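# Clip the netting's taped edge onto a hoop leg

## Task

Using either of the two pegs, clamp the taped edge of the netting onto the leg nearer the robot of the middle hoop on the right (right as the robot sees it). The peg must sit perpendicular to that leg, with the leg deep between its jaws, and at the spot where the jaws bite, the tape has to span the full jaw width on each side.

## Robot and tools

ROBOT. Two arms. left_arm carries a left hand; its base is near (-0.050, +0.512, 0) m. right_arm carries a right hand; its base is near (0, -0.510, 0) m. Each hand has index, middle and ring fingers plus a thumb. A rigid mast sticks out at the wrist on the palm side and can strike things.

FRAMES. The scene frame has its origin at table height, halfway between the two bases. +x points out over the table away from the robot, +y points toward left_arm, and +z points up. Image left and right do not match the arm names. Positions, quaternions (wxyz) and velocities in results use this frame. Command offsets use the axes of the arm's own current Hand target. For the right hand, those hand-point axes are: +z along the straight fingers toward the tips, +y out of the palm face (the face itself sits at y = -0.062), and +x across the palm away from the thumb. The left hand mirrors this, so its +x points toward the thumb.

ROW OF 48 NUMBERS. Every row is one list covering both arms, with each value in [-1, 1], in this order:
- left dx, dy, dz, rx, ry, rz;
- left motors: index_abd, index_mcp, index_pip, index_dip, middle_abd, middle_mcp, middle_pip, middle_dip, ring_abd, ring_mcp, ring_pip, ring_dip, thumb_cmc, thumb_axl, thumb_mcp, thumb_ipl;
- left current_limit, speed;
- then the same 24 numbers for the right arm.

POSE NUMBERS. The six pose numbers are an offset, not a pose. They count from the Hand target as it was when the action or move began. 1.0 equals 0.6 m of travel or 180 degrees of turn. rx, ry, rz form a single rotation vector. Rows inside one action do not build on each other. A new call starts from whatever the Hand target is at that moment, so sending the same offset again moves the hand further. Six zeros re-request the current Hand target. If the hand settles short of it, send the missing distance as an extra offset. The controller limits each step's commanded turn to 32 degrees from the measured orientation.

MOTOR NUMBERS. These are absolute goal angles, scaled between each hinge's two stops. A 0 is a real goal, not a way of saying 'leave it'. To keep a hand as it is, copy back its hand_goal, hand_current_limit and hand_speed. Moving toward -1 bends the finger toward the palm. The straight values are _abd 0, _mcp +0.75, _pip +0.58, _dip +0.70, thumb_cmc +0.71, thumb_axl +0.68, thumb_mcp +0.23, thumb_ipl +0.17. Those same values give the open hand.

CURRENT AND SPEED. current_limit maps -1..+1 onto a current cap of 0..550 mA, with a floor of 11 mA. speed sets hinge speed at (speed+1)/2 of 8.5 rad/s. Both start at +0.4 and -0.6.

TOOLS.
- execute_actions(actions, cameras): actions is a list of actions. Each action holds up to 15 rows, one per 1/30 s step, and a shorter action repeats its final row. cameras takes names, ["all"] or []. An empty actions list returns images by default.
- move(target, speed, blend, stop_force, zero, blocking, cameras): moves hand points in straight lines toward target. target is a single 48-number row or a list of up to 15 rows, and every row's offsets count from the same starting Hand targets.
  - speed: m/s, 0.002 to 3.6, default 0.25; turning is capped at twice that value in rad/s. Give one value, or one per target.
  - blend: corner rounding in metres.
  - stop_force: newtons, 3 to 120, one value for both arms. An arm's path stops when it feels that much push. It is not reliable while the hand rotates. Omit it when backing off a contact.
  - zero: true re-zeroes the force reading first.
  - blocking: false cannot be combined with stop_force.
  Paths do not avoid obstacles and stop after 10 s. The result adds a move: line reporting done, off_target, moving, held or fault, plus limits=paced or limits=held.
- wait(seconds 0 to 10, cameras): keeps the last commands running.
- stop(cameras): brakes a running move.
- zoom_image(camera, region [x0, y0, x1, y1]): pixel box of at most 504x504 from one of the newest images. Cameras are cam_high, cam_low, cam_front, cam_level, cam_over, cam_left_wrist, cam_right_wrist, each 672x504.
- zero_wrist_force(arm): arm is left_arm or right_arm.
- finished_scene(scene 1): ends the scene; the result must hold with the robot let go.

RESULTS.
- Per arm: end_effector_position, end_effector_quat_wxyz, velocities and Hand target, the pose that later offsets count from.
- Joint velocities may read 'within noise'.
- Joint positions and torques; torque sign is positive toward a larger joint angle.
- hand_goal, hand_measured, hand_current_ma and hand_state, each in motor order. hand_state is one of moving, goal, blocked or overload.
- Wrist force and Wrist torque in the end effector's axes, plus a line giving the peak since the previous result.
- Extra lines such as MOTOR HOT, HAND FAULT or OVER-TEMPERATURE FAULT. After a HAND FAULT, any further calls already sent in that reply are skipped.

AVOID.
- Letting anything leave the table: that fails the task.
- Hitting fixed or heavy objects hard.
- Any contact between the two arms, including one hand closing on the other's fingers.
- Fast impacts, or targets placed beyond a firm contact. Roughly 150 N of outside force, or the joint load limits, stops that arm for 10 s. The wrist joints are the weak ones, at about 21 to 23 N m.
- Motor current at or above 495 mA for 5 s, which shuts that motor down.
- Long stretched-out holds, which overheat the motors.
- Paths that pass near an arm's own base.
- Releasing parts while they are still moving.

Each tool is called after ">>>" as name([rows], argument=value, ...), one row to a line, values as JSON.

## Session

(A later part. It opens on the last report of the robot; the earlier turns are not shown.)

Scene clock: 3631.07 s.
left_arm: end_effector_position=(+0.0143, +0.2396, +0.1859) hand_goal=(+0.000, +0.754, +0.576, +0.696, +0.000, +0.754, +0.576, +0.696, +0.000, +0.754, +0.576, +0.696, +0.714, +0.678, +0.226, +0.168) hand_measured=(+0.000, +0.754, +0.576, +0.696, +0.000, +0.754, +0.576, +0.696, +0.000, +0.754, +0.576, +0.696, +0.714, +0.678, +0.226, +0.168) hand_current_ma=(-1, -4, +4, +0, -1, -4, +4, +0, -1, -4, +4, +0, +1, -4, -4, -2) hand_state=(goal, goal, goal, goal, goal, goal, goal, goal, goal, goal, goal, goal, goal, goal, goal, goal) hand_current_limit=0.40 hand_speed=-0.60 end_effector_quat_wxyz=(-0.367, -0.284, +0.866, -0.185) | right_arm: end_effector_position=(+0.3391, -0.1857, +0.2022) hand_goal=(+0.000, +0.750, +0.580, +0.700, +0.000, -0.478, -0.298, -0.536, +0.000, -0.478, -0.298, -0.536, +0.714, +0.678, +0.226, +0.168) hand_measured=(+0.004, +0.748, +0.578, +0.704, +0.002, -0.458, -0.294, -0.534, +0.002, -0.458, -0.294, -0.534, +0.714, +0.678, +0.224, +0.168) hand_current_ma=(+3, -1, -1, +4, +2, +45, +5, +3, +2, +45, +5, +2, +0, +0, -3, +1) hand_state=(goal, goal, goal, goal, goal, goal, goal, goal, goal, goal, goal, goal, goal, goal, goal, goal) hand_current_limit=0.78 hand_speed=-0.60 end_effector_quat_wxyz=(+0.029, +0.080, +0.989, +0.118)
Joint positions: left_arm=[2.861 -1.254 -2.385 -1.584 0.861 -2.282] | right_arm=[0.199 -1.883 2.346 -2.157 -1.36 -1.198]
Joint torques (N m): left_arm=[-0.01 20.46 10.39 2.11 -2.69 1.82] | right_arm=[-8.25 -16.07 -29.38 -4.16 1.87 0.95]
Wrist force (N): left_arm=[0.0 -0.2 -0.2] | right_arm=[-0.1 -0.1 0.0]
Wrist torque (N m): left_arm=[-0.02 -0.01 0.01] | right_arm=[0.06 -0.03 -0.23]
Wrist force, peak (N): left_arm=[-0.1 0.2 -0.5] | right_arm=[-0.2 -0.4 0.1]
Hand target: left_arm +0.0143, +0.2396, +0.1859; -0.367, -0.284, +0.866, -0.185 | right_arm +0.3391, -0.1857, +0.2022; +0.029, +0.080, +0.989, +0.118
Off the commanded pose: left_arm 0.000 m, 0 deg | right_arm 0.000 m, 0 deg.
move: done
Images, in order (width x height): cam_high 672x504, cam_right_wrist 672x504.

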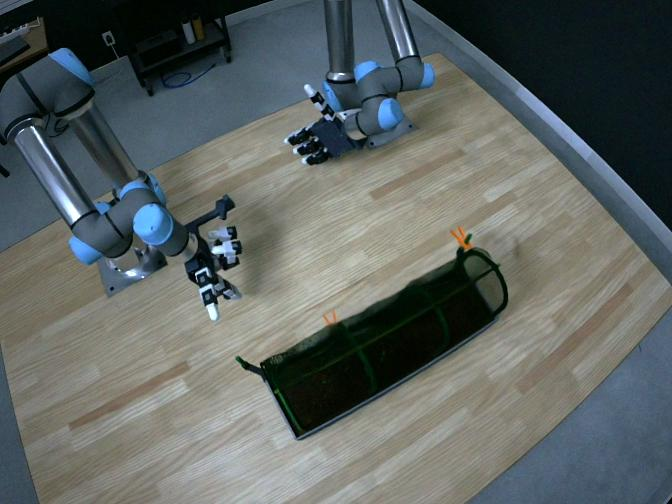

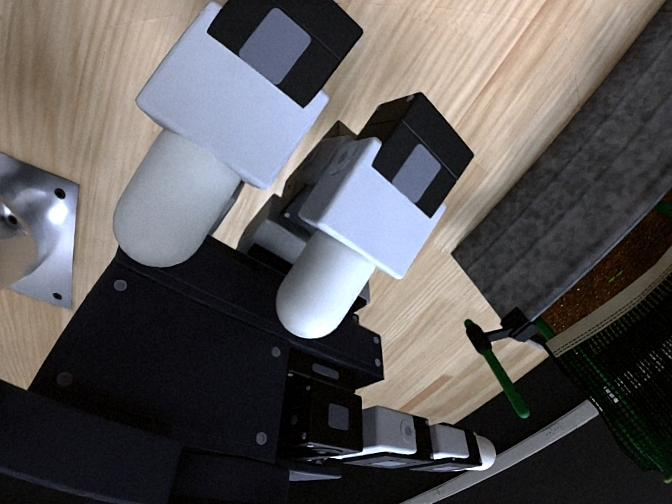

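>>> wait(seconds=0.1, cameras=["cam_level"])

>>> zoom_image(camera="cam_level", region=[415, 305, 447, 337])

>>> zoom_image(camera="cam_level", region=[440, 305, 472, 337])

Scene clock: 3987.77 s.
left_arm: end_effector_position=(+0.0143, +0.2396, +0.1859) hand_goal=(+0.000, +0.754, +0.576, +0.696, +0.000, +0.754, +0.576, +0.696, +0.000, +0.754, +0.576, +0.696, +0.714, +0.678, +0.226, +0.168) hand_measured=(+0.000, +0.754, +0.576, +0.696, +0.000, +0.754, +0.576, +0.696, +0.000, +0.754, +0.576, +0.696, +0.714, +0.678, +0.226, +0.168) hand_current_ma=(-1, -4, +4, +0, -1, -4, +4, +0, -1, -4, +4, +0, +1, -4, -4, -2) hand_state=(goal, goal, goal, goal, goal, goal, goal, goal, goal, goal, goal, goal, goal, goal, goal, goal) hand_current_limit=0.40 hand_speed=-0.60 end_effector_quat_wxyz=(-0.367, -0.284, +0.866, -0.185) | right_arm: end_effector_position=(+0.3391, -0.1857, +0.2022) hand_goal=(+0.000, +0.750, +0.580, +0.700, +0.000, -0.478, -0.298, -0.536, +0.000, -0.478, -0.298, -0.536, +0.714, +0.678, +0.226, +0.168) hand_measured=(+0.004, +0.748, +0.578, +0.704, +0.002, -0.458, -0.294, -0.534, +0.002, -0.458, -0.294, -0.534, +0.714, +0.678, +0.224, +0.168) hand_current_ma=(+3, -1, -1, +4, +2, +45, +5, +3, +2, +45, +5, +2, +0, +0, -3, +1) hand_state=(goal, goal, goal, goal, goal, goal, goal, goal, goal, goal, goal, goal, goal, goal, goal, goal) hand_current_limit=0.78 hand_speed=-0.60 end_effector_quat_wxyz=(+0.029, +0.080, +0.989, +0.118)
Joint positions: left_arm=[2.861 -1.254 -2.385 -1.584 0.861 -2.282] | right_arm=[0.199 -1.883 2.346 -2.157 -1.36 -1.198]
Joint torques (N m): left_arm=[-1.32 19.9 9.63 2.01 -2.81 1.94] | right_arm=[-7.08 -15.69 -26.75 -2.25 1.06 0.74]
Wrist force (N): left_arm=[-0.1 -0.1 -0.3] | right_arm=[-0.1 -0.1 0.1]
Wrist torque (N m): left_arm=[0.01 0.00 0.00] | right_arm=[0.06 -0.05 -0.23]
Wrist force, peak (N): left_arm=[-0.2 0.0 -0.5] | right_arm=[-0.4 0.0 0.1]
Hand target: left_arm +0.0143, +0.2396, +0.1859; -0.367, -0.284, +0.866, -0.185 | right_arm +0.3391, -0.1857, +0.2022; +0.029, +0.080, +0.989, +0.118
Off the commanded pose: left_arm 0.000 m, 0 deg | right_arm 0.000 m, 0 deg.
wait: 0.10 s; at rest from the start
Images, in order (width x height): cam_level 672x504.

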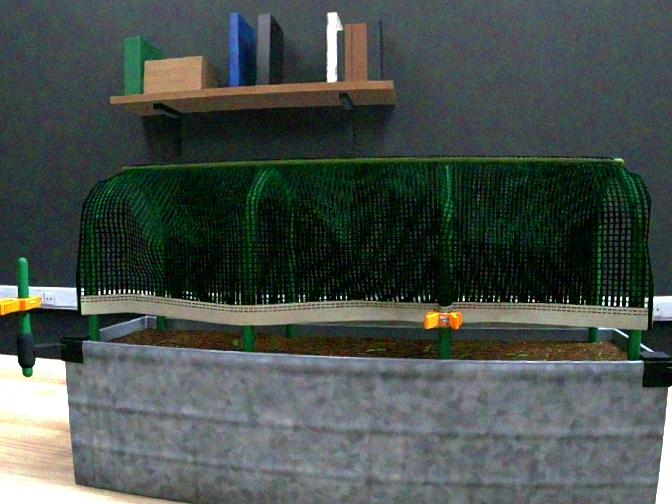

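Scaled by 15.750 from the camera's 672x504 image, which has a finer 960x720 frame.

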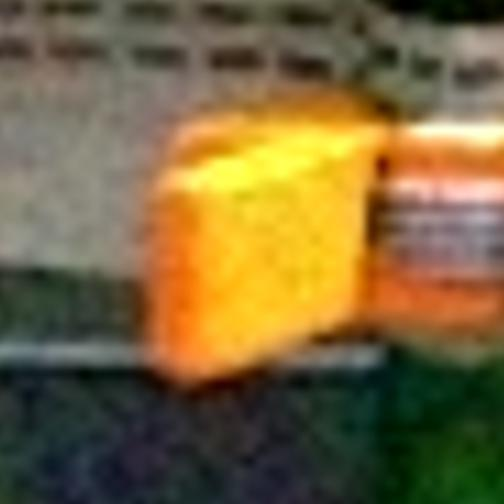

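Scaled by 15.750 from the camera's 672x504 image, which has a finer 960x720 frame.

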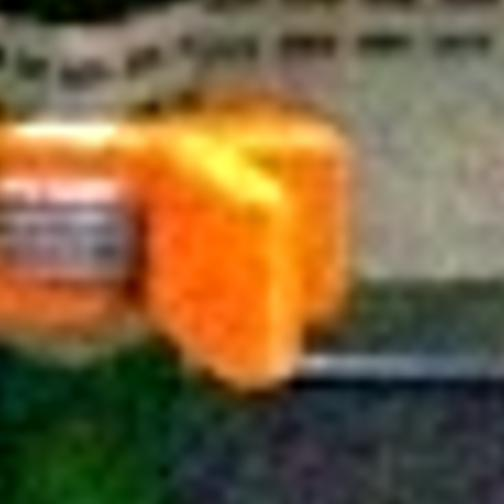

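>>> move(target=[0,0,0,0,0,0, 0,0.754,0.576,0.696,0,0.754,0.576,0.696,0,0.754,0.576,0.696,0.714,0.678,0.226,0.168,0.4,-0.6, -0.042,0.006,-0.0963,0.0722,-0.0438,0.4467, 0,-0.479,0.58,0.7,0,-0.479,0.58,0.7,0,-0.479,-0.299,-0.536,0.714,0.678,0.226,0.168,0.78,-0.6], speed=0.3, cameras=["cam_right_wrist", "cam_high", "cam_level"])

Scene clock: 4154.97 s.
left_arm: end_effector_position=(+0.0143, +0.2396, +0.1859) hand_goal=(+0.000, +0.754, +0.576, +0.696, +0.000, +0.754, +0.576, +0.696, +0.000, +0.754, +0.576, +0.696, +0.714, +0.678, +0.226, +0.168) hand_measured=(+0.000, +0.754, +0.576, +0.696, +0.000, +0.754, +0.576, +0.696, +0.000, +0.754, +0.576, +0.696, +0.714, +0.678, +0.226, +0.168) hand_current_ma=(-1, -4, +4, +0, -1, -4, +4, +0, -1, -4, +4, +0, +1, -4, -4, -2) hand_state=(goal, goal, goal, goal, goal, goal, goal, goal, goal, goal, goal, goal, goal, goal, goal, goal) hand_current_limit=0.40 hand_speed=-0.60 end_effector_quat_wxyz=(-0.367, -0.284, +0.866, -0.185) | right_arm: end_effector_position=(+0.3600, -0.1995, +0.2601) hand_goal=(+0.000, -0.478, +0.580, +0.700, +0.000, -0.478, +0.580, +0.700, +0.000, -0.478, -0.298, -0.536, +0.714, +0.678, +0.226, +0.168) hand_measured=(+0.002, -0.456, +0.580, +0.704, +0.002, -0.458, +0.580, +0.698, +0.002, -0.458, -0.294, -0.534, +0.714, +0.678, +0.224, +0.168) hand_current_ma=(+2, +54, +0, +4, +2, +45, +0, -3, +2, +45, +5, +2, +0, +0, -4, +1) hand_state=(goal, blocked, goal, goal, goal, goal, goal, goal, goal, goal, goal, goal, goal, goal, goal, goal) hand_current_limit=0.78 hand_speed=-0.60 end_effector_quat_wxyz=(+0.000, +0.707, +0.707, +0.000) end_effector_velocity=(+0.000, +0.000, +0.000) end_effector_angular_velocity=(+0.001, +0.001, -0.006)
Joint positions: left_arm=[2.861 -1.254 -2.385 -1.584 0.861 -2.282] | right_arm=[0.567 -1.736 1.973 -1.808 -1.572 0.567]
Joint velocities: left_arm=[within noise] | right_arm=[-0.001 0 0 0 0.001 0.005]
Joint torques (N m): left_arm=[-0.37 20.62 10.9 2.14 -2.58 1.95] | right_arm=[-8.6 -25.7 -10.99 -4.72 -0.8 1.28]
Wrist force (N): left_arm=[0.0 0.1 -0.3] | right_arm=[-0.4 0.1 -0.1]
Wrist torque (N m): left_arm=[0.02 -0.02 0.00] | right_arm=[0.24 0.03 -0.21]
Wrist force, peak (N): left_arm=[0.3 0.3 -0.3] | right_arm=[-0.9 -0.9 0.3]
Hand target: left_arm +0.0143, +0.2396, +0.1859; -0.367, -0.284, +0.866, -0.185 | right_arm +0.3600, -0.1996, +0.2601; +0.000, +0.707, +0.707, +0.000
Off the commanded pose: left_arm 0.000 m, 0 deg | right_arm 0.000 m, 0 deg.
move: done
Images, in order (width x height): cam_high 672x504, cam_level 672x504, cam_right_wrist 672x504.

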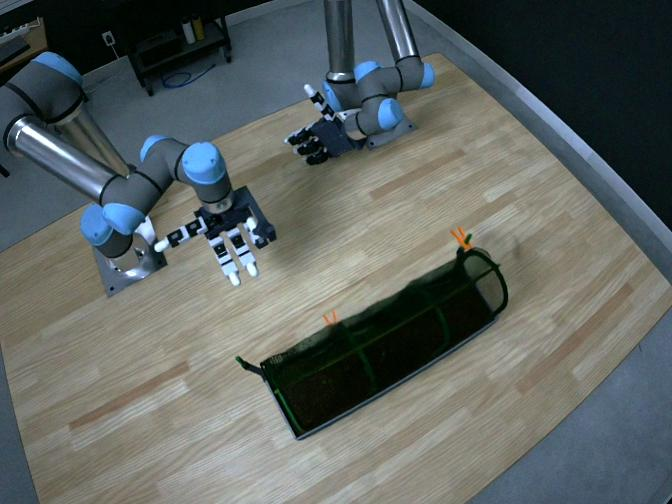

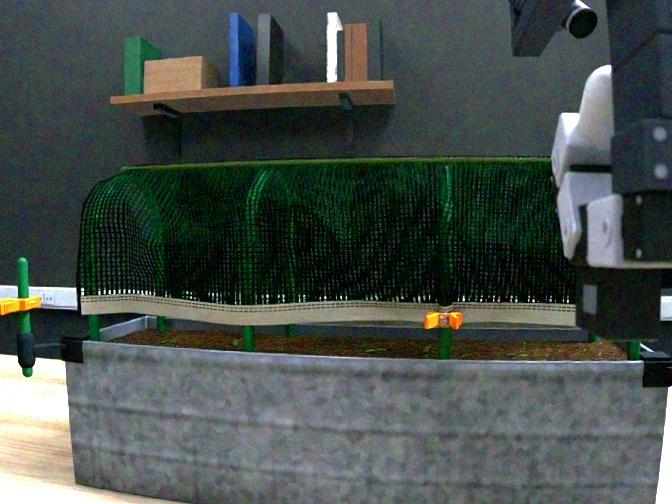

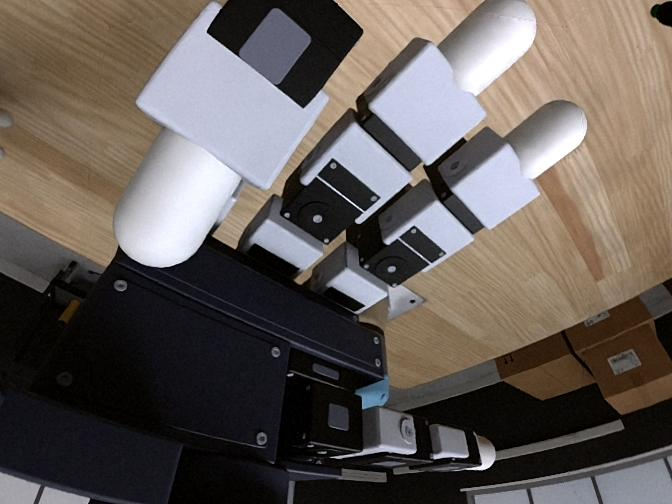

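>>> move(target=[0,0,0,0,0,0, 0,0.754,0.576,0.696,0,0.754,0.576,0.696,0,0.754,0.576,0.696,0.714,0.678,0.226,0.168,0.4,-0.6, 0.05,0.1667,0.1333,0,0,0, 0,-0.479,0.58,0.7,0,-0.479,0.58,0.7,0,-0.479,-0.299,-0.536,0.714,0.678,0.226,0.168,0.78,-0.6], speed=0.15, cameras=["cam_right_wrist", "cam_over", "cam_level", "cam_front"])

Scene clock: 4164.03 s.
left_arm: end_effector_position=(+0.0143, +0.2396, +0.1859) hand_goal=(+0.000, +0.754, +0.576, +0.696, +0.000, +0.754, +0.576, +0.696, +0.000, +0.754, +0.576, +0.696, +0.714, +0.678, +0.226, +0.168) hand_measured=(+0.000, +0.754, +0.576, +0.696, +0.000, +0.754, +0.576, +0.696, +0.000, +0.754, +0.576, +0.696, +0.714, +0.678, +0.226, +0.168) hand_current_ma=(-1, -4, +4, +0, -1, -4, +4, +0, -1, -4, +4, +0, +1, -4, -4, -2) hand_state=(goal, goal, goal, goal, goal, goal, goal, goal, goal, goal, goal, goal, goal, goal, goal, goal) hand_current_limit=0.40 hand_speed=-0.60 end_effector_quat_wxyz=(-0.367, -0.284, +0.866, -0.185) | right_arm: end_effector_position=(+0.4601, -0.1697, +0.1803) hand_goal=(+0.000, -0.478, +0.580, +0.700, +0.000, -0.478, +0.580, +0.700, +0.000, -0.478, -0.298, -0.536, +0.714, +0.678, +0.226, +0.168) hand_measured=(+0.002, -0.456, +0.580, +0.704, +0.002, -0.458, +0.580, +0.698, +0.002, -0.458, -0.294, -0.534, +0.714, +0.678, +0.224, +0.168) hand_current_ma=(+2, +51, +0, +4, +2, +45, +0, -3, +2, +45, +5, +2, +0, +0, -4, +1) hand_state=(goal, blocked, goal, goal, goal, goal, goal, goal, goal, goal, goal, goal, goal, goal, goal, goal) hand_current_limit=0.78 hand_speed=-0.60 end_effector_quat_wxyz=(+0.000, +0.707, +0.707, +0.000)
Joint positions: left_arm=[2.861 -1.254 -2.385 -1.584 0.861 -2.282] | right_arm=[0.51 -1.444 1.905 -2.031 -1.572 0.511]
Joint torques (N m): left_arm=[-1.77 19.93 9.83 1.98 -2.76 2.01] | right_arm=[11.97 -23.88 -8.32 -2.14 -1.17 1.35]
Wrist force (N): left_arm=[-0.3 0.1 -0.1] | right_arm=[-0.2 -0.1 -0.2]
Wrist torque (N m): left_arm=[0.01 0.03 -0.02] | right_arm=[0.25 0.00 -0.02]
Wrist force, peak (N): left_arm=[0.2 0.2 -0.5] | right_arm=[0.8 -1.6 0.0]
Hand target: left_arm +0.0143, +0.2396, +0.1859; -0.367, -0.284, +0.866, -0.185 | right_arm +0.4601, -0.1697, +0.1802; +0.000, +0.707, +0.707, +0.000
Off the commanded pose: left_arm 0.000 m, 0 deg | right_arm 0.000 m, 0 deg.
move: done
Images, in order (width x height): cam_front 672x504, cam_level 672x504, cam_over 672x504, cam_right_wrist 672x504.

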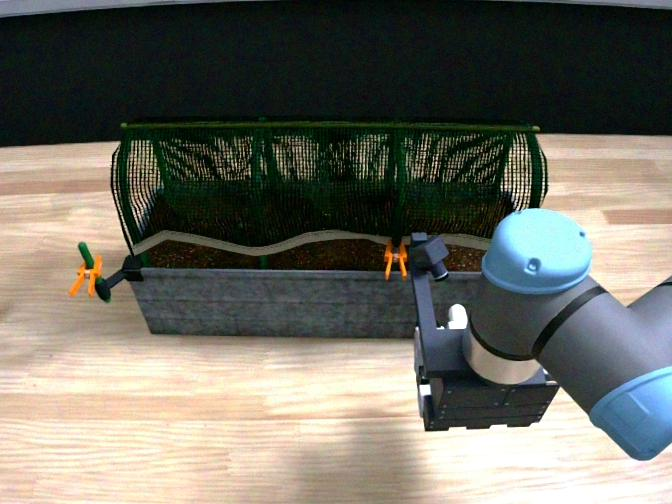

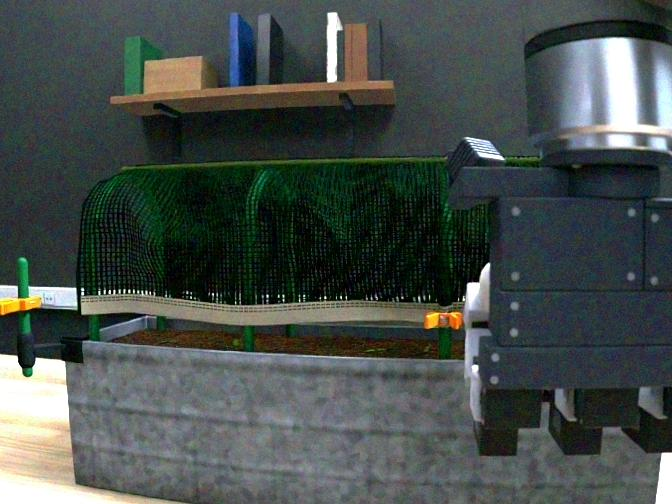

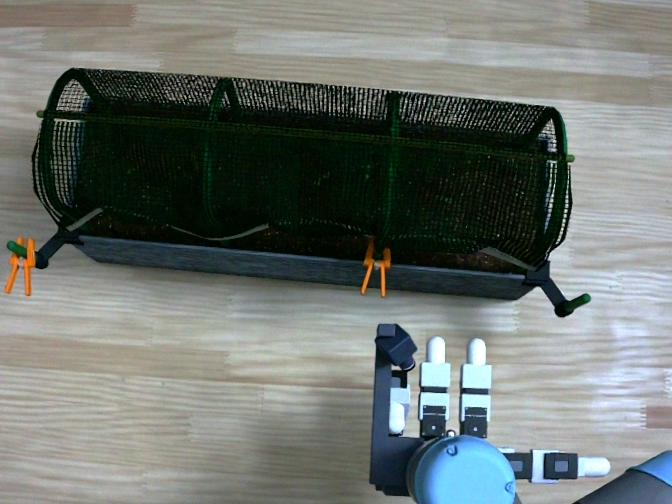

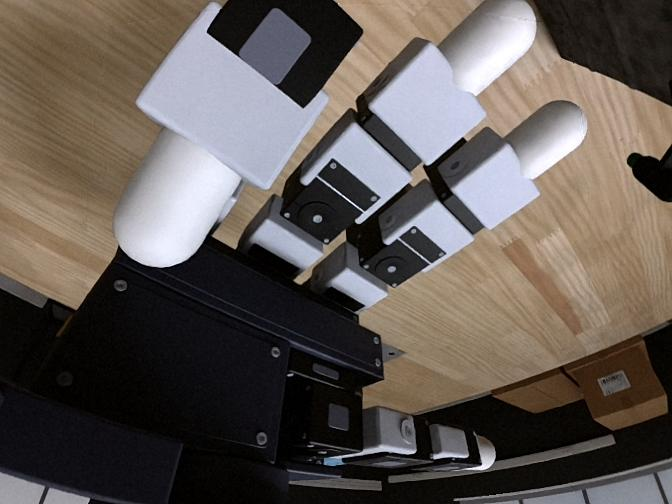

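>>> zoom_image(camera="cam_front", region=[370, 230, 500, 330])

>>> zoom_image(camera="cam_over", region=[350, 225, 500, 360])

>>> zoom_image(camera="cam_level", region=[420, 270, 672, 460])

Scaled by 3.877 from the camera's 672x504 image, which has a finer 960x720 frame.

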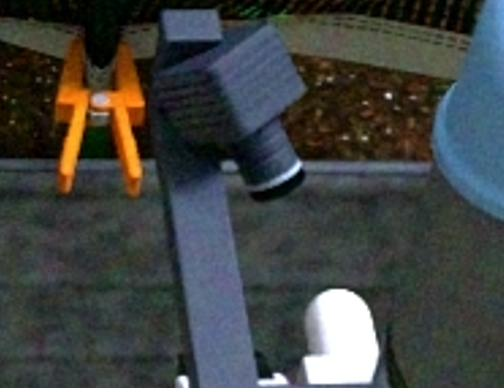

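Scaled by 3.360 from the camera's 672x504 image, which has a finer 960x720 frame.

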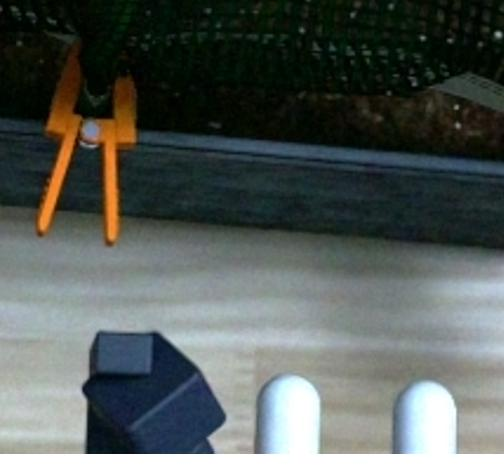

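Scaled by 2.000 from the camera's 672x504 image, which has a finer 960x720 frame.

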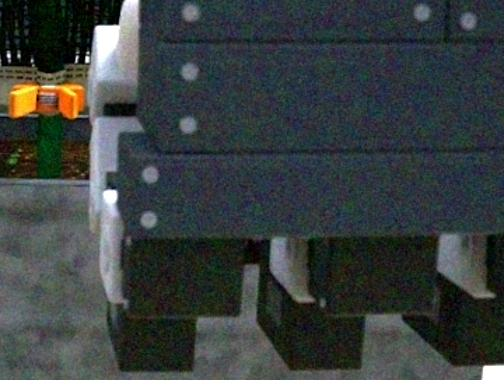

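>>> move(target=[0,0,0,0,0,0, 0,0.754,0.576,0.696,0,0.754,0.576,0.696,0,0.754,0.576,0.696,0.714,0.678,0.226,0.168,0.4,-0.6, 0.155,0.0415,-0.018,0,0,0, -0.0525,-0.479,0.58,0.7,0.0525,-0.479,0.58,0.7,0,-0.479,-0.299,-0.536,0.714,0.678,0.226,0.168,0.78,-0.6], speed=0.1, cameras=["cam_right_wrist", "cam_over", "cam_level", "cam_front"])

>>> zoom_image(camera="cam_over", region=[340, 230, 420, 330])

>>> zoom_image(camera="cam_right_wrist", region=[472, 0, 672, 200])

Scene clock: 4245.43 s.
left_arm: end_effector_position=(+0.0143, +0.2396, +0.1859) hand_goal=(+0.000, +0.754, +0.576, +0.696, +0.000, +0.754, +0.576, +0.696, +0.000, +0.754, +0.576, +0.696, +0.714, +0.678, +0.226, +0.168) hand_measured=(+0.000, +0.754, +0.576, +0.696, +0.000, +0.754, +0.576, +0.696, +0.000, +0.754, +0.576, +0.696, +0.714, +0.678, +0.226, +0.168) hand_current_ma=(-1, -4, +4, +0, -1, -4, +4, +0, -1, -4, +4, +0, +1, -4, -4, -2) hand_state=(goal, goal, goal, goal, goal, goal, goal, goal, goal, goal, goal, goal, goal, goal, goal, goal) hand_current_limit=0.40 hand_speed=-0.60 end_effector_quat_wxyz=(-0.367, -0.284, +0.866, -0.185) | right_arm: end_effector_position=(+0.4850, -0.0767, +0.1908) hand_goal=(-0.052, -0.478, +0.580, +0.700, +0.052, -0.478, +0.580, +0.700, +0.000, -0.478, -0.298, -0.536, +0.714, +0.678, +0.226, +0.168) hand_measured=(-0.050, -0.456, +0.580, +0.704, +0.048, -0.458, +0.580, +0.698, +0.002, -0.458, -0.294, -0.534, +0.714, +0.678, +0.224, +0.168) hand_current_ma=(+3, +49, +0, +4, -3, +45, +0, -3, +2, +45, +5, +2, +0, +0, -4, +1) hand_state=(goal, blocked, goal, goal, goal, goal, goal, goal, goal, goal, goal, goal, goal, goal, goal, goal) hand_current_limit=0.78 hand_speed=-0.60 end_effector_quat_wxyz=(+0.000, +0.707, +0.707, +0.000)
Joint positions: left_arm=[2.861 -1.254 -2.385 -1.584 0.861 -2.282] | right_arm=[0.629 -1.263 1.648 -1.955 -1.572 0.63]
Joint torques (N m): left_arm=[-1.1 19.93 10.43 2.11 -2.77 1.84] | right_arm=[-8.19 -44.11 -14.05 -5.09 -1.13 -1.01]
Wrist force (N): left_arm=[-0.1 0.1 -0.1] | right_arm=[-0.4 -0.2 -0.3]
Wrist torque (N m): left_arm=[0.00 0.00 0.00] | right_arm=[0.22 0.01 -0.18]
Wrist force, peak (N): left_arm=[0.0 0.5 0.1] | right_arm=[-1.8 2.1 -0.3]
Hand target: left_arm +0.0143, +0.2396, +0.1859; -0.367, -0.284, +0.866, -0.185 | right_arm +0.4850, -0.0767, +0.1909; +0.000, +0.707, +0.707, +0.000
Off the commanded pose: left_arm 0.000 m, 0 deg | right_arm 0.000 m, 0 deg.
move: done
Images, in order (width x height): cam_front 672x504, cam_level 672x504, cam_over 672x504, cam_right_wrist 672x504.

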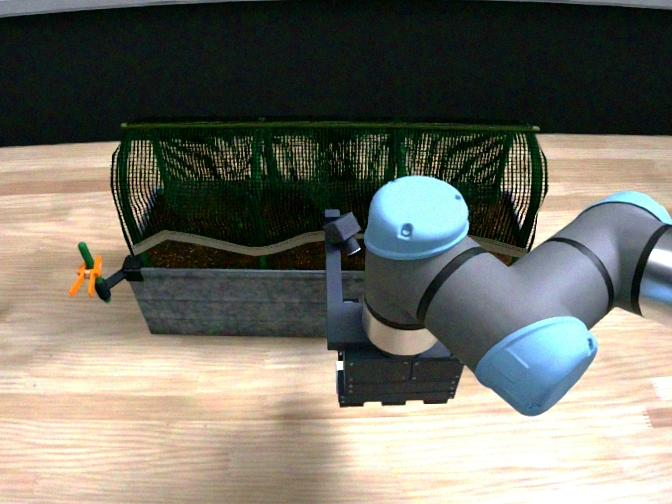

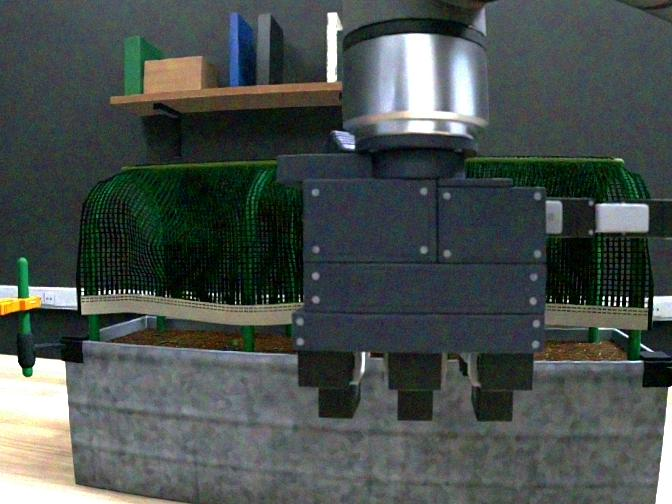

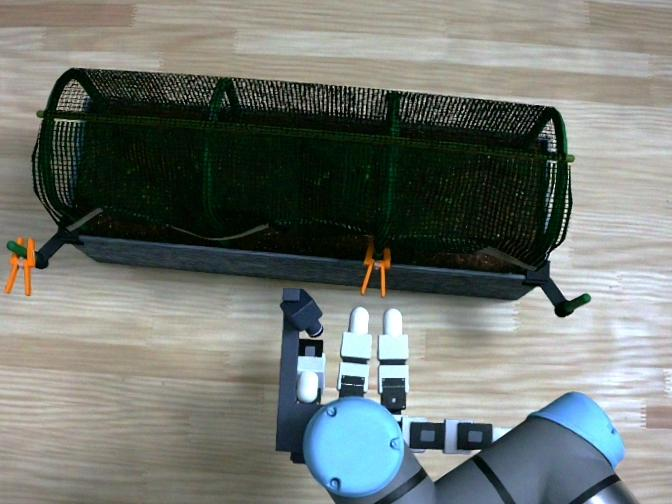

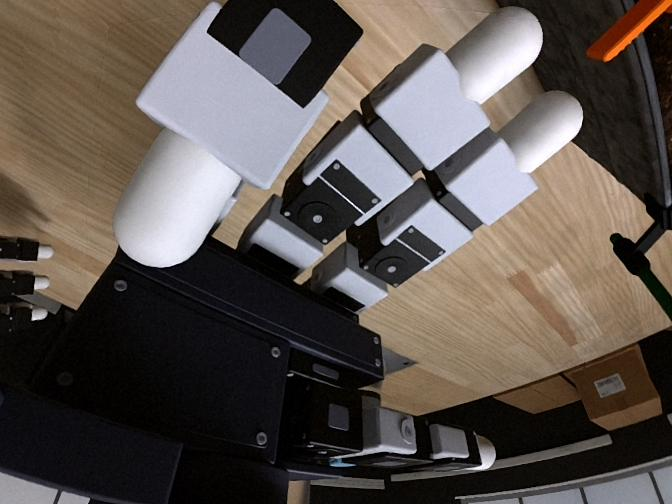

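Scaled by 5.040 from the camera's 672x504 image, which has a finer 960x720 frame.

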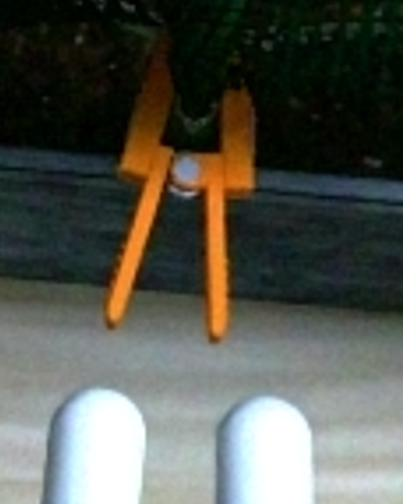

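Scaled by 2.520 from the camera's 672x504 image, which has a finer 960x720 frame.

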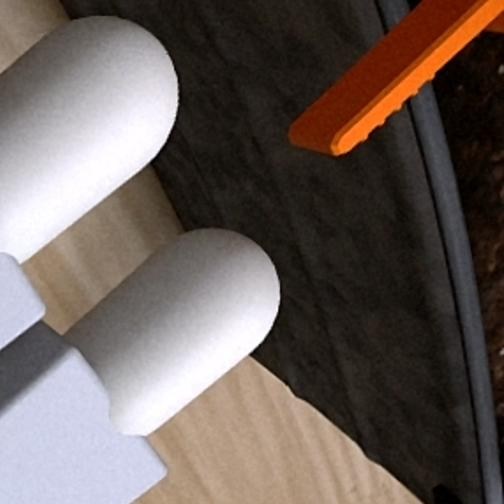

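>>> move(target=[0,0,0,0,0,0, 0,0.754,0.576,0.696,0,0.754,0.576,0.696,0,0.754,0.576,0.696,0.714,0.678,0.226,0.168,0.4,-0.6, 0.01767,0.01417,0,0,0,0.03, -0.0525,-0.479,0.58,0.7,0.0525,-0.479,0.58,0.7,0,-0.479,-0.299,-0.536,0.714,0.678,0.226,0.168,0.78,-0.6], speed=0.04, cameras=["cam_right_wrist", "cam_over"])

>>> zoom_image(camera="cam_over", region=[340, 230, 420, 330])

>>> zoom_image(camera="cam_right_wrist", region=[472, 0, 672, 200])

Scene clock: 4315.43 s.
left_arm: end_effector_position=(+0.0143, +0.2396, +0.1859) hand_goal=(+0.000, +0.754, +0.576, +0.696, +0.000, +0.754, +0.576, +0.696, +0.000, +0.754, +0.576, +0.696, +0.714, +0.678, +0.226, +0.168) hand_measured=(+0.000, +0.754, +0.576, +0.696, +0.000, +0.754, +0.576, +0.696, +0.000, +0.754, +0.576, +0.696, +0.714, +0.678, +0.226, +0.168) hand_current_ma=(-1, -4, +4, +0, -1, -4, +4, +0, -1, -4, +4, +0, +1, -4, -4, -2) hand_state=(goal, goal, goal, goal, goal, goal, goal, goal, goal, goal, goal, goal, goal, goal, goal, goal) hand_current_limit=0.40 hand_speed=-0.60 end_effector_quat_wxyz=(-0.367, -0.284, +0.866, -0.185) | right_arm: end_effector_position=(+0.4936, -0.0660, +0.1908) hand_goal=(-0.052, -0.478, +0.580, +0.700, +0.052, -0.478, +0.580, +0.700, +0.000, -0.478, -0.298, -0.536, +0.714, +0.678, +0.226, +0.168) hand_measured=(-0.050, -0.456, +0.580, +0.704, +0.048, -0.458, +0.580, +0.698, +0.002, -0.458, -0.294, -0.534, +0.714, +0.678, +0.224, +0.168) hand_current_ma=(+3, +49, +0, +4, -3, +45, +0, -3, +2, +45, +5, +2, +0, +0, -4, +1) hand_state=(goal, blocked, goal, goal, goal, goal, goal, goal, goal, goal, goal, goal, goal, goal, goal, goal) hand_current_limit=0.78 hand_speed=-0.60 end_effector_quat_wxyz=(+0.000, +0.740, +0.673, +0.000) end_effector_velocity=(+0.000, +0.000, -0.001) end_effector_angular_velocity=(-0.001, +0.001, +0.005)
Joint positions: left_arm=[2.861 -1.254 -2.385 -1.584 0.861 -2.282] | right_arm=[0.643 -1.216 1.582 -1.937 -1.572 0.738]
Joint velocities: left_arm=[within noise] | right_arm=[-0.001 -0.002 0.003 0 0 -0.006]
Joint torques (N m): left_arm=[-1.75 19.12 12.07 2.16 -2.85 1.85] | right_arm=[3.54 -48.98 -9.06 -2.49 0.47 -1.45]
Wrist force (N): left_arm=[0.1 0.3 -0.3] | right_arm=[-0.5 -0.2 -0.3]
Wrist torque (N m): left_arm=[0.06 -0.02 0.01] | right_arm=[0.23 0.02 -0.22]
Wrist force, peak (N): left_arm=[-0.1 0.4 -0.4] | right_arm=[-0.5 -0.2 -0.7]
Hand target: left_arm +0.0143, +0.2396, +0.1859; -0.367, -0.284, +0.866, -0.185 | right_arm +0.4936, -0.0661, +0.1909; +0.000, +0.740, +0.673, +0.000
Off the commanded pose: left_arm 0.000 m, 0 deg | right_arm 0.000 m, 0 deg.
move: done
Images, in order (width x height): cam_over 672x504, cam_right_wrist 672x504.

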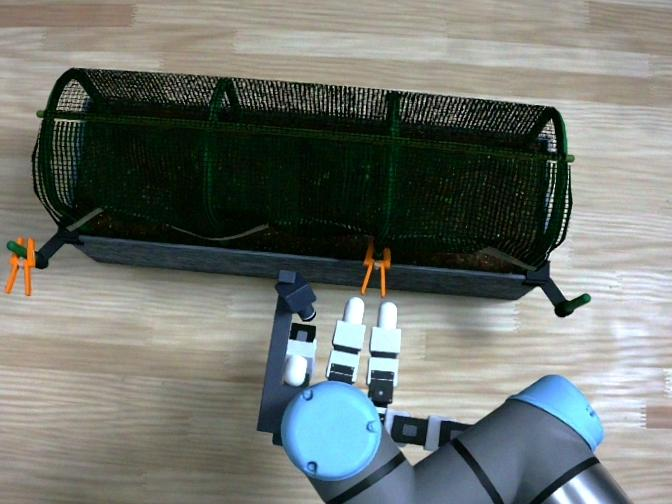

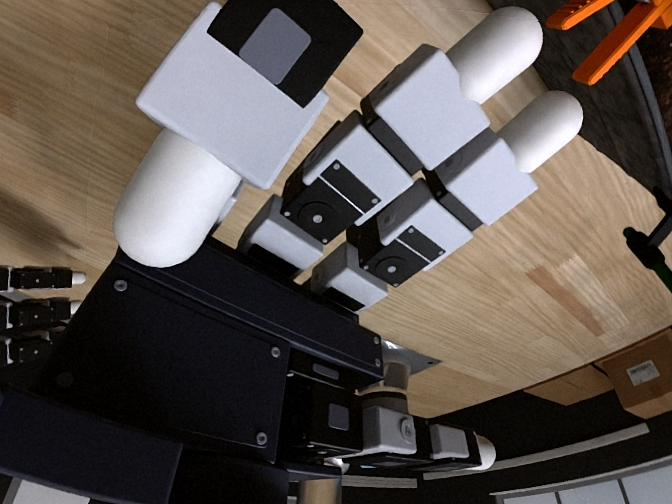

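Scaled by 5.040 from the camera's 672x504 image, which has a finer 960x720 frame.

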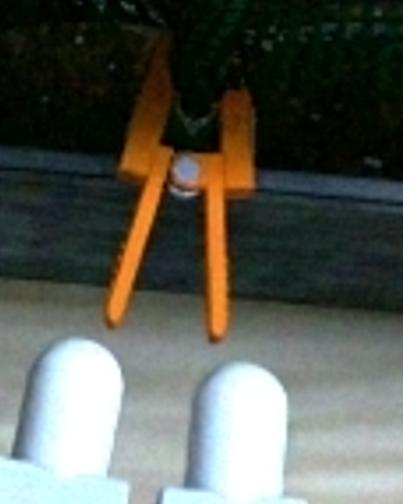

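Scaled by 2.520 from the camera's 672x504 image, which has a finer 960x720 frame.

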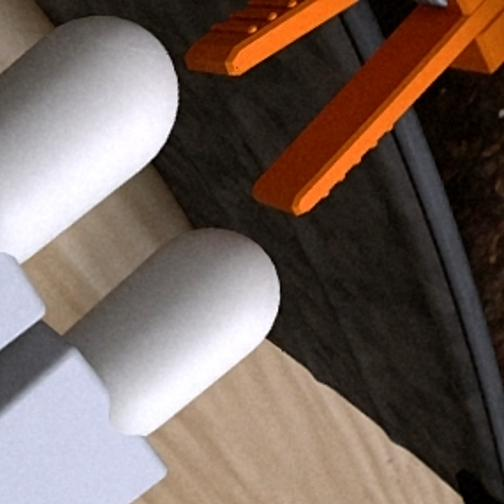

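>>> move(target=[0,0,0,0,0,0, 0,0.754,0.576,0.696,0,0.754,0.576,0.696,0,0.754,0.576,0.696,0.714,0.678,0.226,0.168,0.4,-0.6, -0.002,0.0045,0,0,0,0, -0.0525,-0.479,0.58,0.7,0.0525,-0.479,0.58,0.7,0,-0.479,-0.299,-0.536,0.714,0.678,0.226,0.168,0.78,-0.6], speed=0.02)

>>> zero_wrist_force(arm="right_arm")

>>> move(target=[0,0,0,0,0,0, 0,0.754,0.576,0.696,0,0.754,0.576,0.696,0,0.754,0.576,0.696,0.714,0.678,0.226,0.168,0.4,-0.6, 0,0.0105,0,0,0,0, -0.0525,-0.479,0.58,0.7,0.0525,-0.479,0.58,0.7,0,-0.479,-0.299,-0.536,0.714,0.678,0.226,0.168,0.78,-0.6], speed=0.006, stop_force=10, cameras=["cam_right_wrist", "cam_over"])

>>> zoom_image(camera="cam_over", region=[340, 230, 420, 330])

>>> zoom_image(camera="cam_right_wrist", region=[472, 0, 672, 200])

Scene clock: 4379.30 s.
left_arm: end_effector_position=(+0.0143, +0.2396, +0.1859) hand_goal=(+0.000, +0.754, +0.576, +0.696, +0.000, +0.754, +0.576, +0.696, +0.000, +0.754, +0.576, +0.696, +0.714, +0.678, +0.226, +0.168) hand_measured=(+0.000, +0.754, +0.576, +0.696, +0.000, +0.754, +0.576, +0.696, +0.000, +0.754, +0.576, +0.696, +0.714, +0.678, +0.226, +0.168) hand_current_ma=(-1, -4, +4, +0, -1, -4, +4, +0, -1, -4, +4, +0, +1, -4, -4, -2) hand_state=(goal, goal, goal, goal, goal, goal, goal, goal, goal, goal, goal, goal, goal, goal, goal, goal) hand_current_limit=0.40 hand_speed=-0.60 end_effector_quat_wxyz=(-0.367, -0.284, +0.866, -0.185) | right_arm: end_effector_position=(+0.4962, -0.0676, +0.1909) hand_goal=(-0.052, -0.478, +0.580, +0.700, +0.052, -0.478, +0.580, +0.700, +0.000, -0.478, -0.298, -0.536, +0.714, +0.678, +0.226, +0.168) hand_measured=(-0.050, -0.456, +0.580, +0.704, +0.048, -0.458, +0.580, +0.698, +0.002, -0.458, -0.294, -0.534, +0.714, +0.678, +0.224, +0.168) hand_current_ma=(+3, +49, +0, +4, -3, +45, +0, -3, +2, +45, +5, +2, +0, +0, -4, +1) hand_state=(goal, blocked, goal, goal, goal, goal, goal, goal, goal, goal, goal, goal, goal, goal, goal, goal) hand_current_limit=0.78 hand_speed=-0.60 end_effector_quat_wxyz=(+0.000, +0.740, +0.673, +0.000)
Joint positions: left_arm=[2.861 -1.254 -2.385 -1.584 0.861 -2.282] | right_arm=[0.638 -1.215 1.581 -1.937 -1.572 0.733]
Joint torques (N m): left_arm=[0.38 19.83 10.18 2.21 -2.74 1.81] | right_arm=[-1.67 -24.43 -29.94 -1.21 0.86 -0.35]
Wrist force (N): left_arm=[0.0 0.0 -0.2] | right_arm=[-0.2 -0.1 -0.2]
Wrist torque (N m): left_arm=[0.01 0.00 0.00] | right_arm=[0.24 -0.02 -0.20]
Wrist force, peak (N): left_arm=[0.1 0.2 -0.4] | right_arm=[-0.4 -0.2 -0.6]
Hand target: left_arm +0.0143, +0.2396, +0.1859; -0.367, -0.284, +0.866, -0.185 | right_arm +0.4961, -0.0676, +0.1909; +0.000, +0.740, +0.673, +0.000
Off the commanded pose: left_arm 0.000 m, 0 deg | right_arm 0.000 m, 0 deg.
move: done

Wrist force sensor zeroed.

Scene clock: 4380.97 s.
left_arm: end_effector_position=(+0.0143, +0.2396, +0.1859) hand_goal=(+0.000, +0.754, +0.576, +0.696, +0.000, +0.754, +0.576, +0.696, +0.000, +0.754, +0.576, +0.696, +0.714, +0.678, +0.226, +0.168) hand_measured=(+0.000, +0.754, +0.576, +0.696, +0.000, +0.754, +0.576, +0.696, +0.000, +0.754, +0.576, +0.696, +0.714, +0.678, +0.226, +0.168) hand_current_ma=(-1, -4, +4, +0, -1, -4, +4, +0, -1, -4, +4, +0, +1, -4, -4, -2) hand_state=(goal, goal, goal, goal, goal, goal, goal, goal, goal, goal, goal, goal, goal, goal, goal, goal) hand_current_limit=0.40 hand_speed=-0.60 end_effector_quat_wxyz=(-0.367, -0.284, +0.866, -0.185) | right_arm: end_effector_position=(+0.5025, -0.0682, +0.1909) hand_goal=(-0.052, -0.478, +0.580, +0.700, +0.052, -0.478, +0.580, +0.700, +0.000, -0.478, -0.298, -0.536, +0.714, +0.678, +0.226, +0.168) hand_measured=(-0.050, -0.456, +0.580, +0.704, +0.048, -0.458, +0.580, +0.698, +0.002, -0.458, -0.294, -0.534, +0.714, +0.678, +0.224, +0.168) hand_current_ma=(+3, +49, +0, +4, -3, +45, +0, -3, +2, +45, +5, +2, +0, +0, -4, +1) hand_state=(goal, blocked, goal, goal, goal, goal, goal, goal, goal, goal, goal, goal, goal, goal, goal, goal) hand_current_limit=0.78 hand_speed=-0.60 end_effector_quat_wxyz=(+0.000, +0.740, +0.673, +0.000)
Joint positions: left_arm=[2.861 -1.254 -2.385 -1.584 0.861 -2.282] | right_arm=[0.631 -1.206 1.569 -1.933 -1.572 0.726]
Joint torques (N m): left_arm=[-0.86 20.95 10.63 2.15 -2.64 2] | right_arm=[1.81 -37.39 -14.01 -2.36 0.72 1.04]
Wrist force (N, zeroed by zero_wrist_force on right_arm): left_arm=[-0.1 0.3 -0.1] | right_arm=[-0.3 -0.2 0.0]
Wrist torque (N m, zeroed by zero_wrist_force on right_arm): left_arm=[0.04 0.00 -0.01] | right_arm=[-0.03 0.03 0.13]
Wrist force, peak (N, zeroed by zero_wrist_force on right_arm): left_arm=[0.0 0.1 -0.6] | right_arm=[0.0 0.1 0.3]
Hand target: left_arm +0.0143, +0.2396, +0.1859; -0.367, -0.284, +0.866, -0.185 | right_arm +0.5024, -0.0682, +0.1909; +0.000, +0.740, +0.673, +0.000
Off the commanded pose: left_arm 0.000 m, 0 deg | right_arm 0.000 m, 0 deg.
move: done
Images, in order (width x height): cam_over 672x504, cam_right_wrist 672x504.

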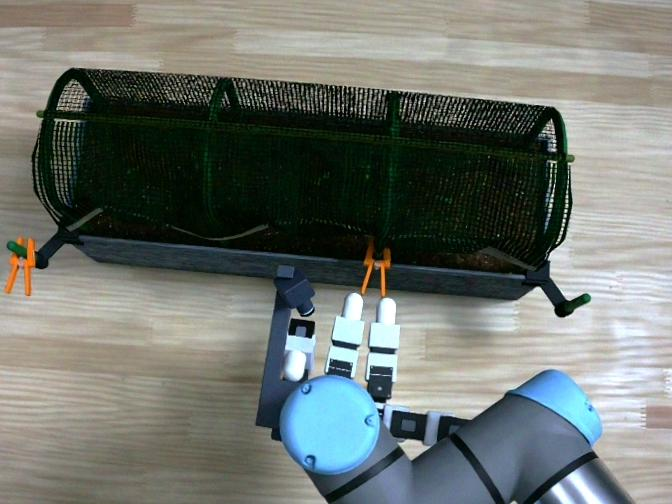

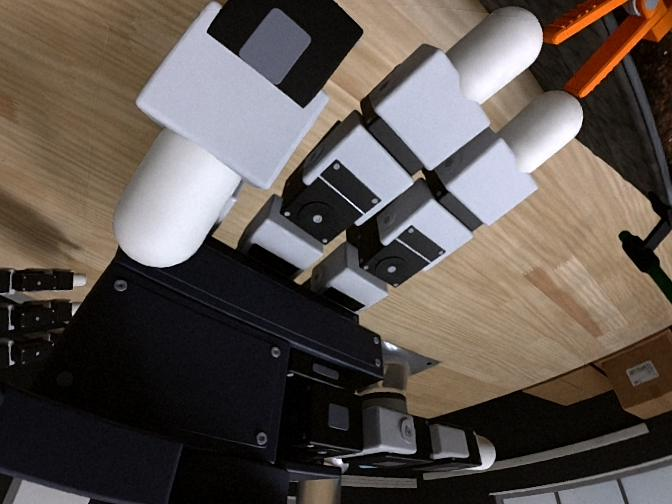

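Scaled by 5.040 from the camera's 672x504 image, which has a finer 960x720 frame.

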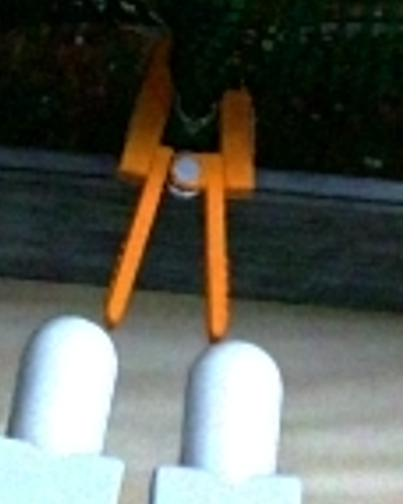

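Scaled by 2.520 from the camera's 672x504 image, which has a finer 960x720 frame.

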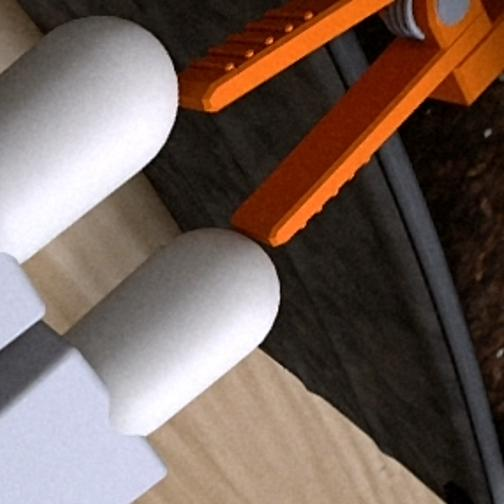

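>>> move([
  [0,0,0,0,0,0, 0,0.754,0.576,0.696,0,0.754,0.576,0.696,0,0.754,0.576,0.696,0.714,0.678,0.226,0.168,0.4,-0.6, 0,-0.0067,0,0,0,0, -0.0525,-0.479,0.58,0.7,0.0525,-0.479,0.58,0.7,0,-0.479,-0.299,-0.536,0.714,0.678,0.226,0.168,0.78,-0.6],
  [0,0,0,0,0,0, 0,0.754,0.576,0.696,0,0.754,0.576,0.696,0,0.754,0.576,0.696,0.714,0.678,0.226,0.168,0.4,-0.6, -0.0055,-0.0067,0,0,0,0, -0.0525,-0.479,0.58,0.7,0.0525,-0.479,0.58,0.7,0,-0.479,-0.299,-0.536,0.714,0.678,0.226,0.168,0.78,-0.6],
], speed=0.02, cameras=["cam_right_wrist", "cam_over"])

>>> zoom_image(camera="cam_over", region=[340, 230, 420, 330])

>>> zoom_image(camera="cam_right_wrist", region=[472, 0, 672, 200])

Scene clock: 4405.93 s.
left_arm: end_effector_position=(+0.0143, +0.2396, +0.1859) hand_goal=(+0.000, +0.754, +0.576, +0.696, +0.000, +0.754, +0.576, +0.696, +0.000, +0.754, +0.576, +0.696, +0.714, +0.678, +0.226, +0.168) hand_measured=(+0.000, +0.754, +0.576, +0.696, +0.000, +0.754, +0.576, +0.696, +0.000, +0.754, +0.576, +0.696, +0.714, +0.678, +0.226, +0.168) hand_current_ma=(-1, -4, +4, +0, -1, -4, +4, +0, -1, -4, +4, +0, +1, -4, -4, -2) hand_state=(goal, goal, goal, goal, goal, goal, goal, goal, goal, goal, goal, goal, goal, goal, goal, goal) hand_current_limit=0.40 hand_speed=-0.60 end_effector_quat_wxyz=(-0.367, -0.284, +0.866, -0.185) | right_arm: end_effector_position=(+0.4981, -0.0712, +0.1909) hand_goal=(-0.052, -0.478, +0.580, +0.700, +0.052, -0.478, +0.580, +0.700, +0.000, -0.478, -0.298, -0.536, +0.714, +0.678, +0.226, +0.168) hand_measured=(-0.050, -0.456, +0.580, +0.704, +0.048, -0.458, +0.580, +0.698, +0.002, -0.458, -0.294, -0.534, +0.714, +0.678, +0.224, +0.168) hand_current_ma=(+3, +49, +0, +4, -3, +45, +0, -3, +2, +45, +5, +2, +0, +0, -4, +1) hand_state=(goal, blocked, goal, goal, goal, goal, goal, goal, goal, goal, goal, goal, goal, goal, goal, goal) hand_current_limit=0.78 hand_speed=-0.60 end_effector_quat_wxyz=(+0.000, +0.740, +0.673, +0.000)
Joint positions: left_arm=[2.861 -1.254 -2.385 -1.584 0.861 -2.282] | right_arm=[0.632 -1.218 1.585 -1.938 -1.572 0.727]
Joint torques (N m): left_arm=[-0.98 19.5 9.59 2.09 -2.64 1.84] | right_arm=[4.69 -24.74 -28.72 -3.56 0.5 1.22]
Wrist force (N, zeroed by zero_wrist_force on right_arm): left_arm=[-0.1 0.0 0.0] | right_arm=[0.0 0.1 0.2]
Wrist torque (N m, zeroed by zero_wrist_force on right_arm): left_arm=[-0.01 0.00 0.00] | right_arm=[0.00 0.00 0.16]
Wrist force, peak (N, zeroed by zero_wrist_force on right_arm): left_arm=[-0.2 0.0 -0.5] | right_arm=[-0.3 -0.1 0.2]
Hand target: left_arm +0.0143, +0.2396, +0.1859; -0.367, -0.284, +0.866, -0.185 | right_arm +0.4981, -0.0711, +0.1909; +0.000, +0.740, +0.673, +0.000
Off the commanded pose: left_arm 0.000 m, 0 deg | right_arm 0.000 m, 0 deg.
move: done
Images, in order (width x height): cam_over 672x504, cam_right_wrist 672x504.

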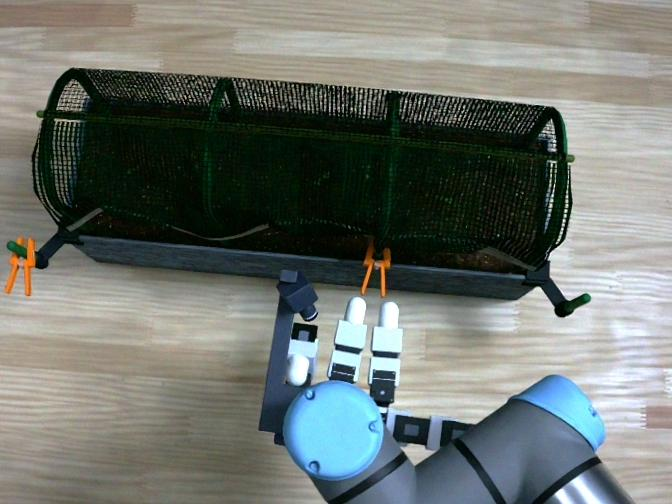

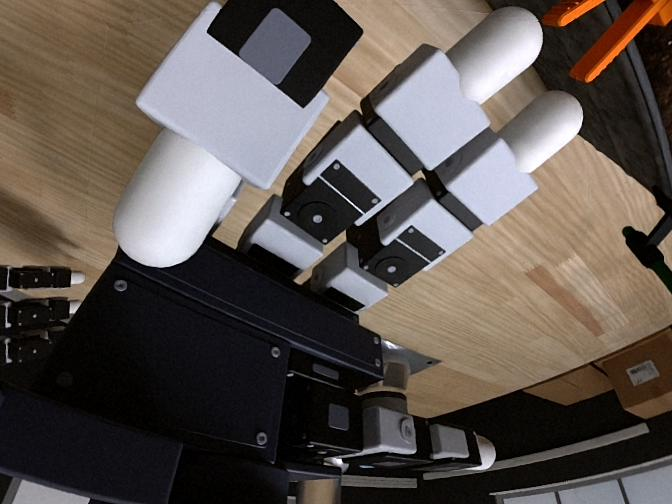

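Scaled by 5.040 from the camera's 672x504 image, which has a finer 960x720 frame.

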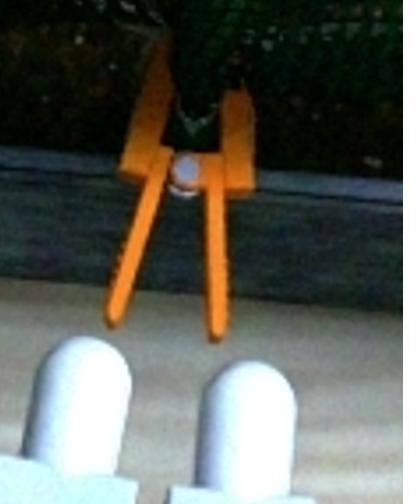

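Scaled by 2.520 from the camera's 672x504 image, which has a finer 960x720 frame.

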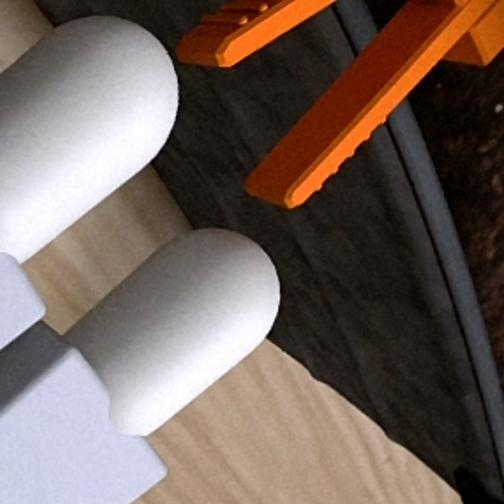

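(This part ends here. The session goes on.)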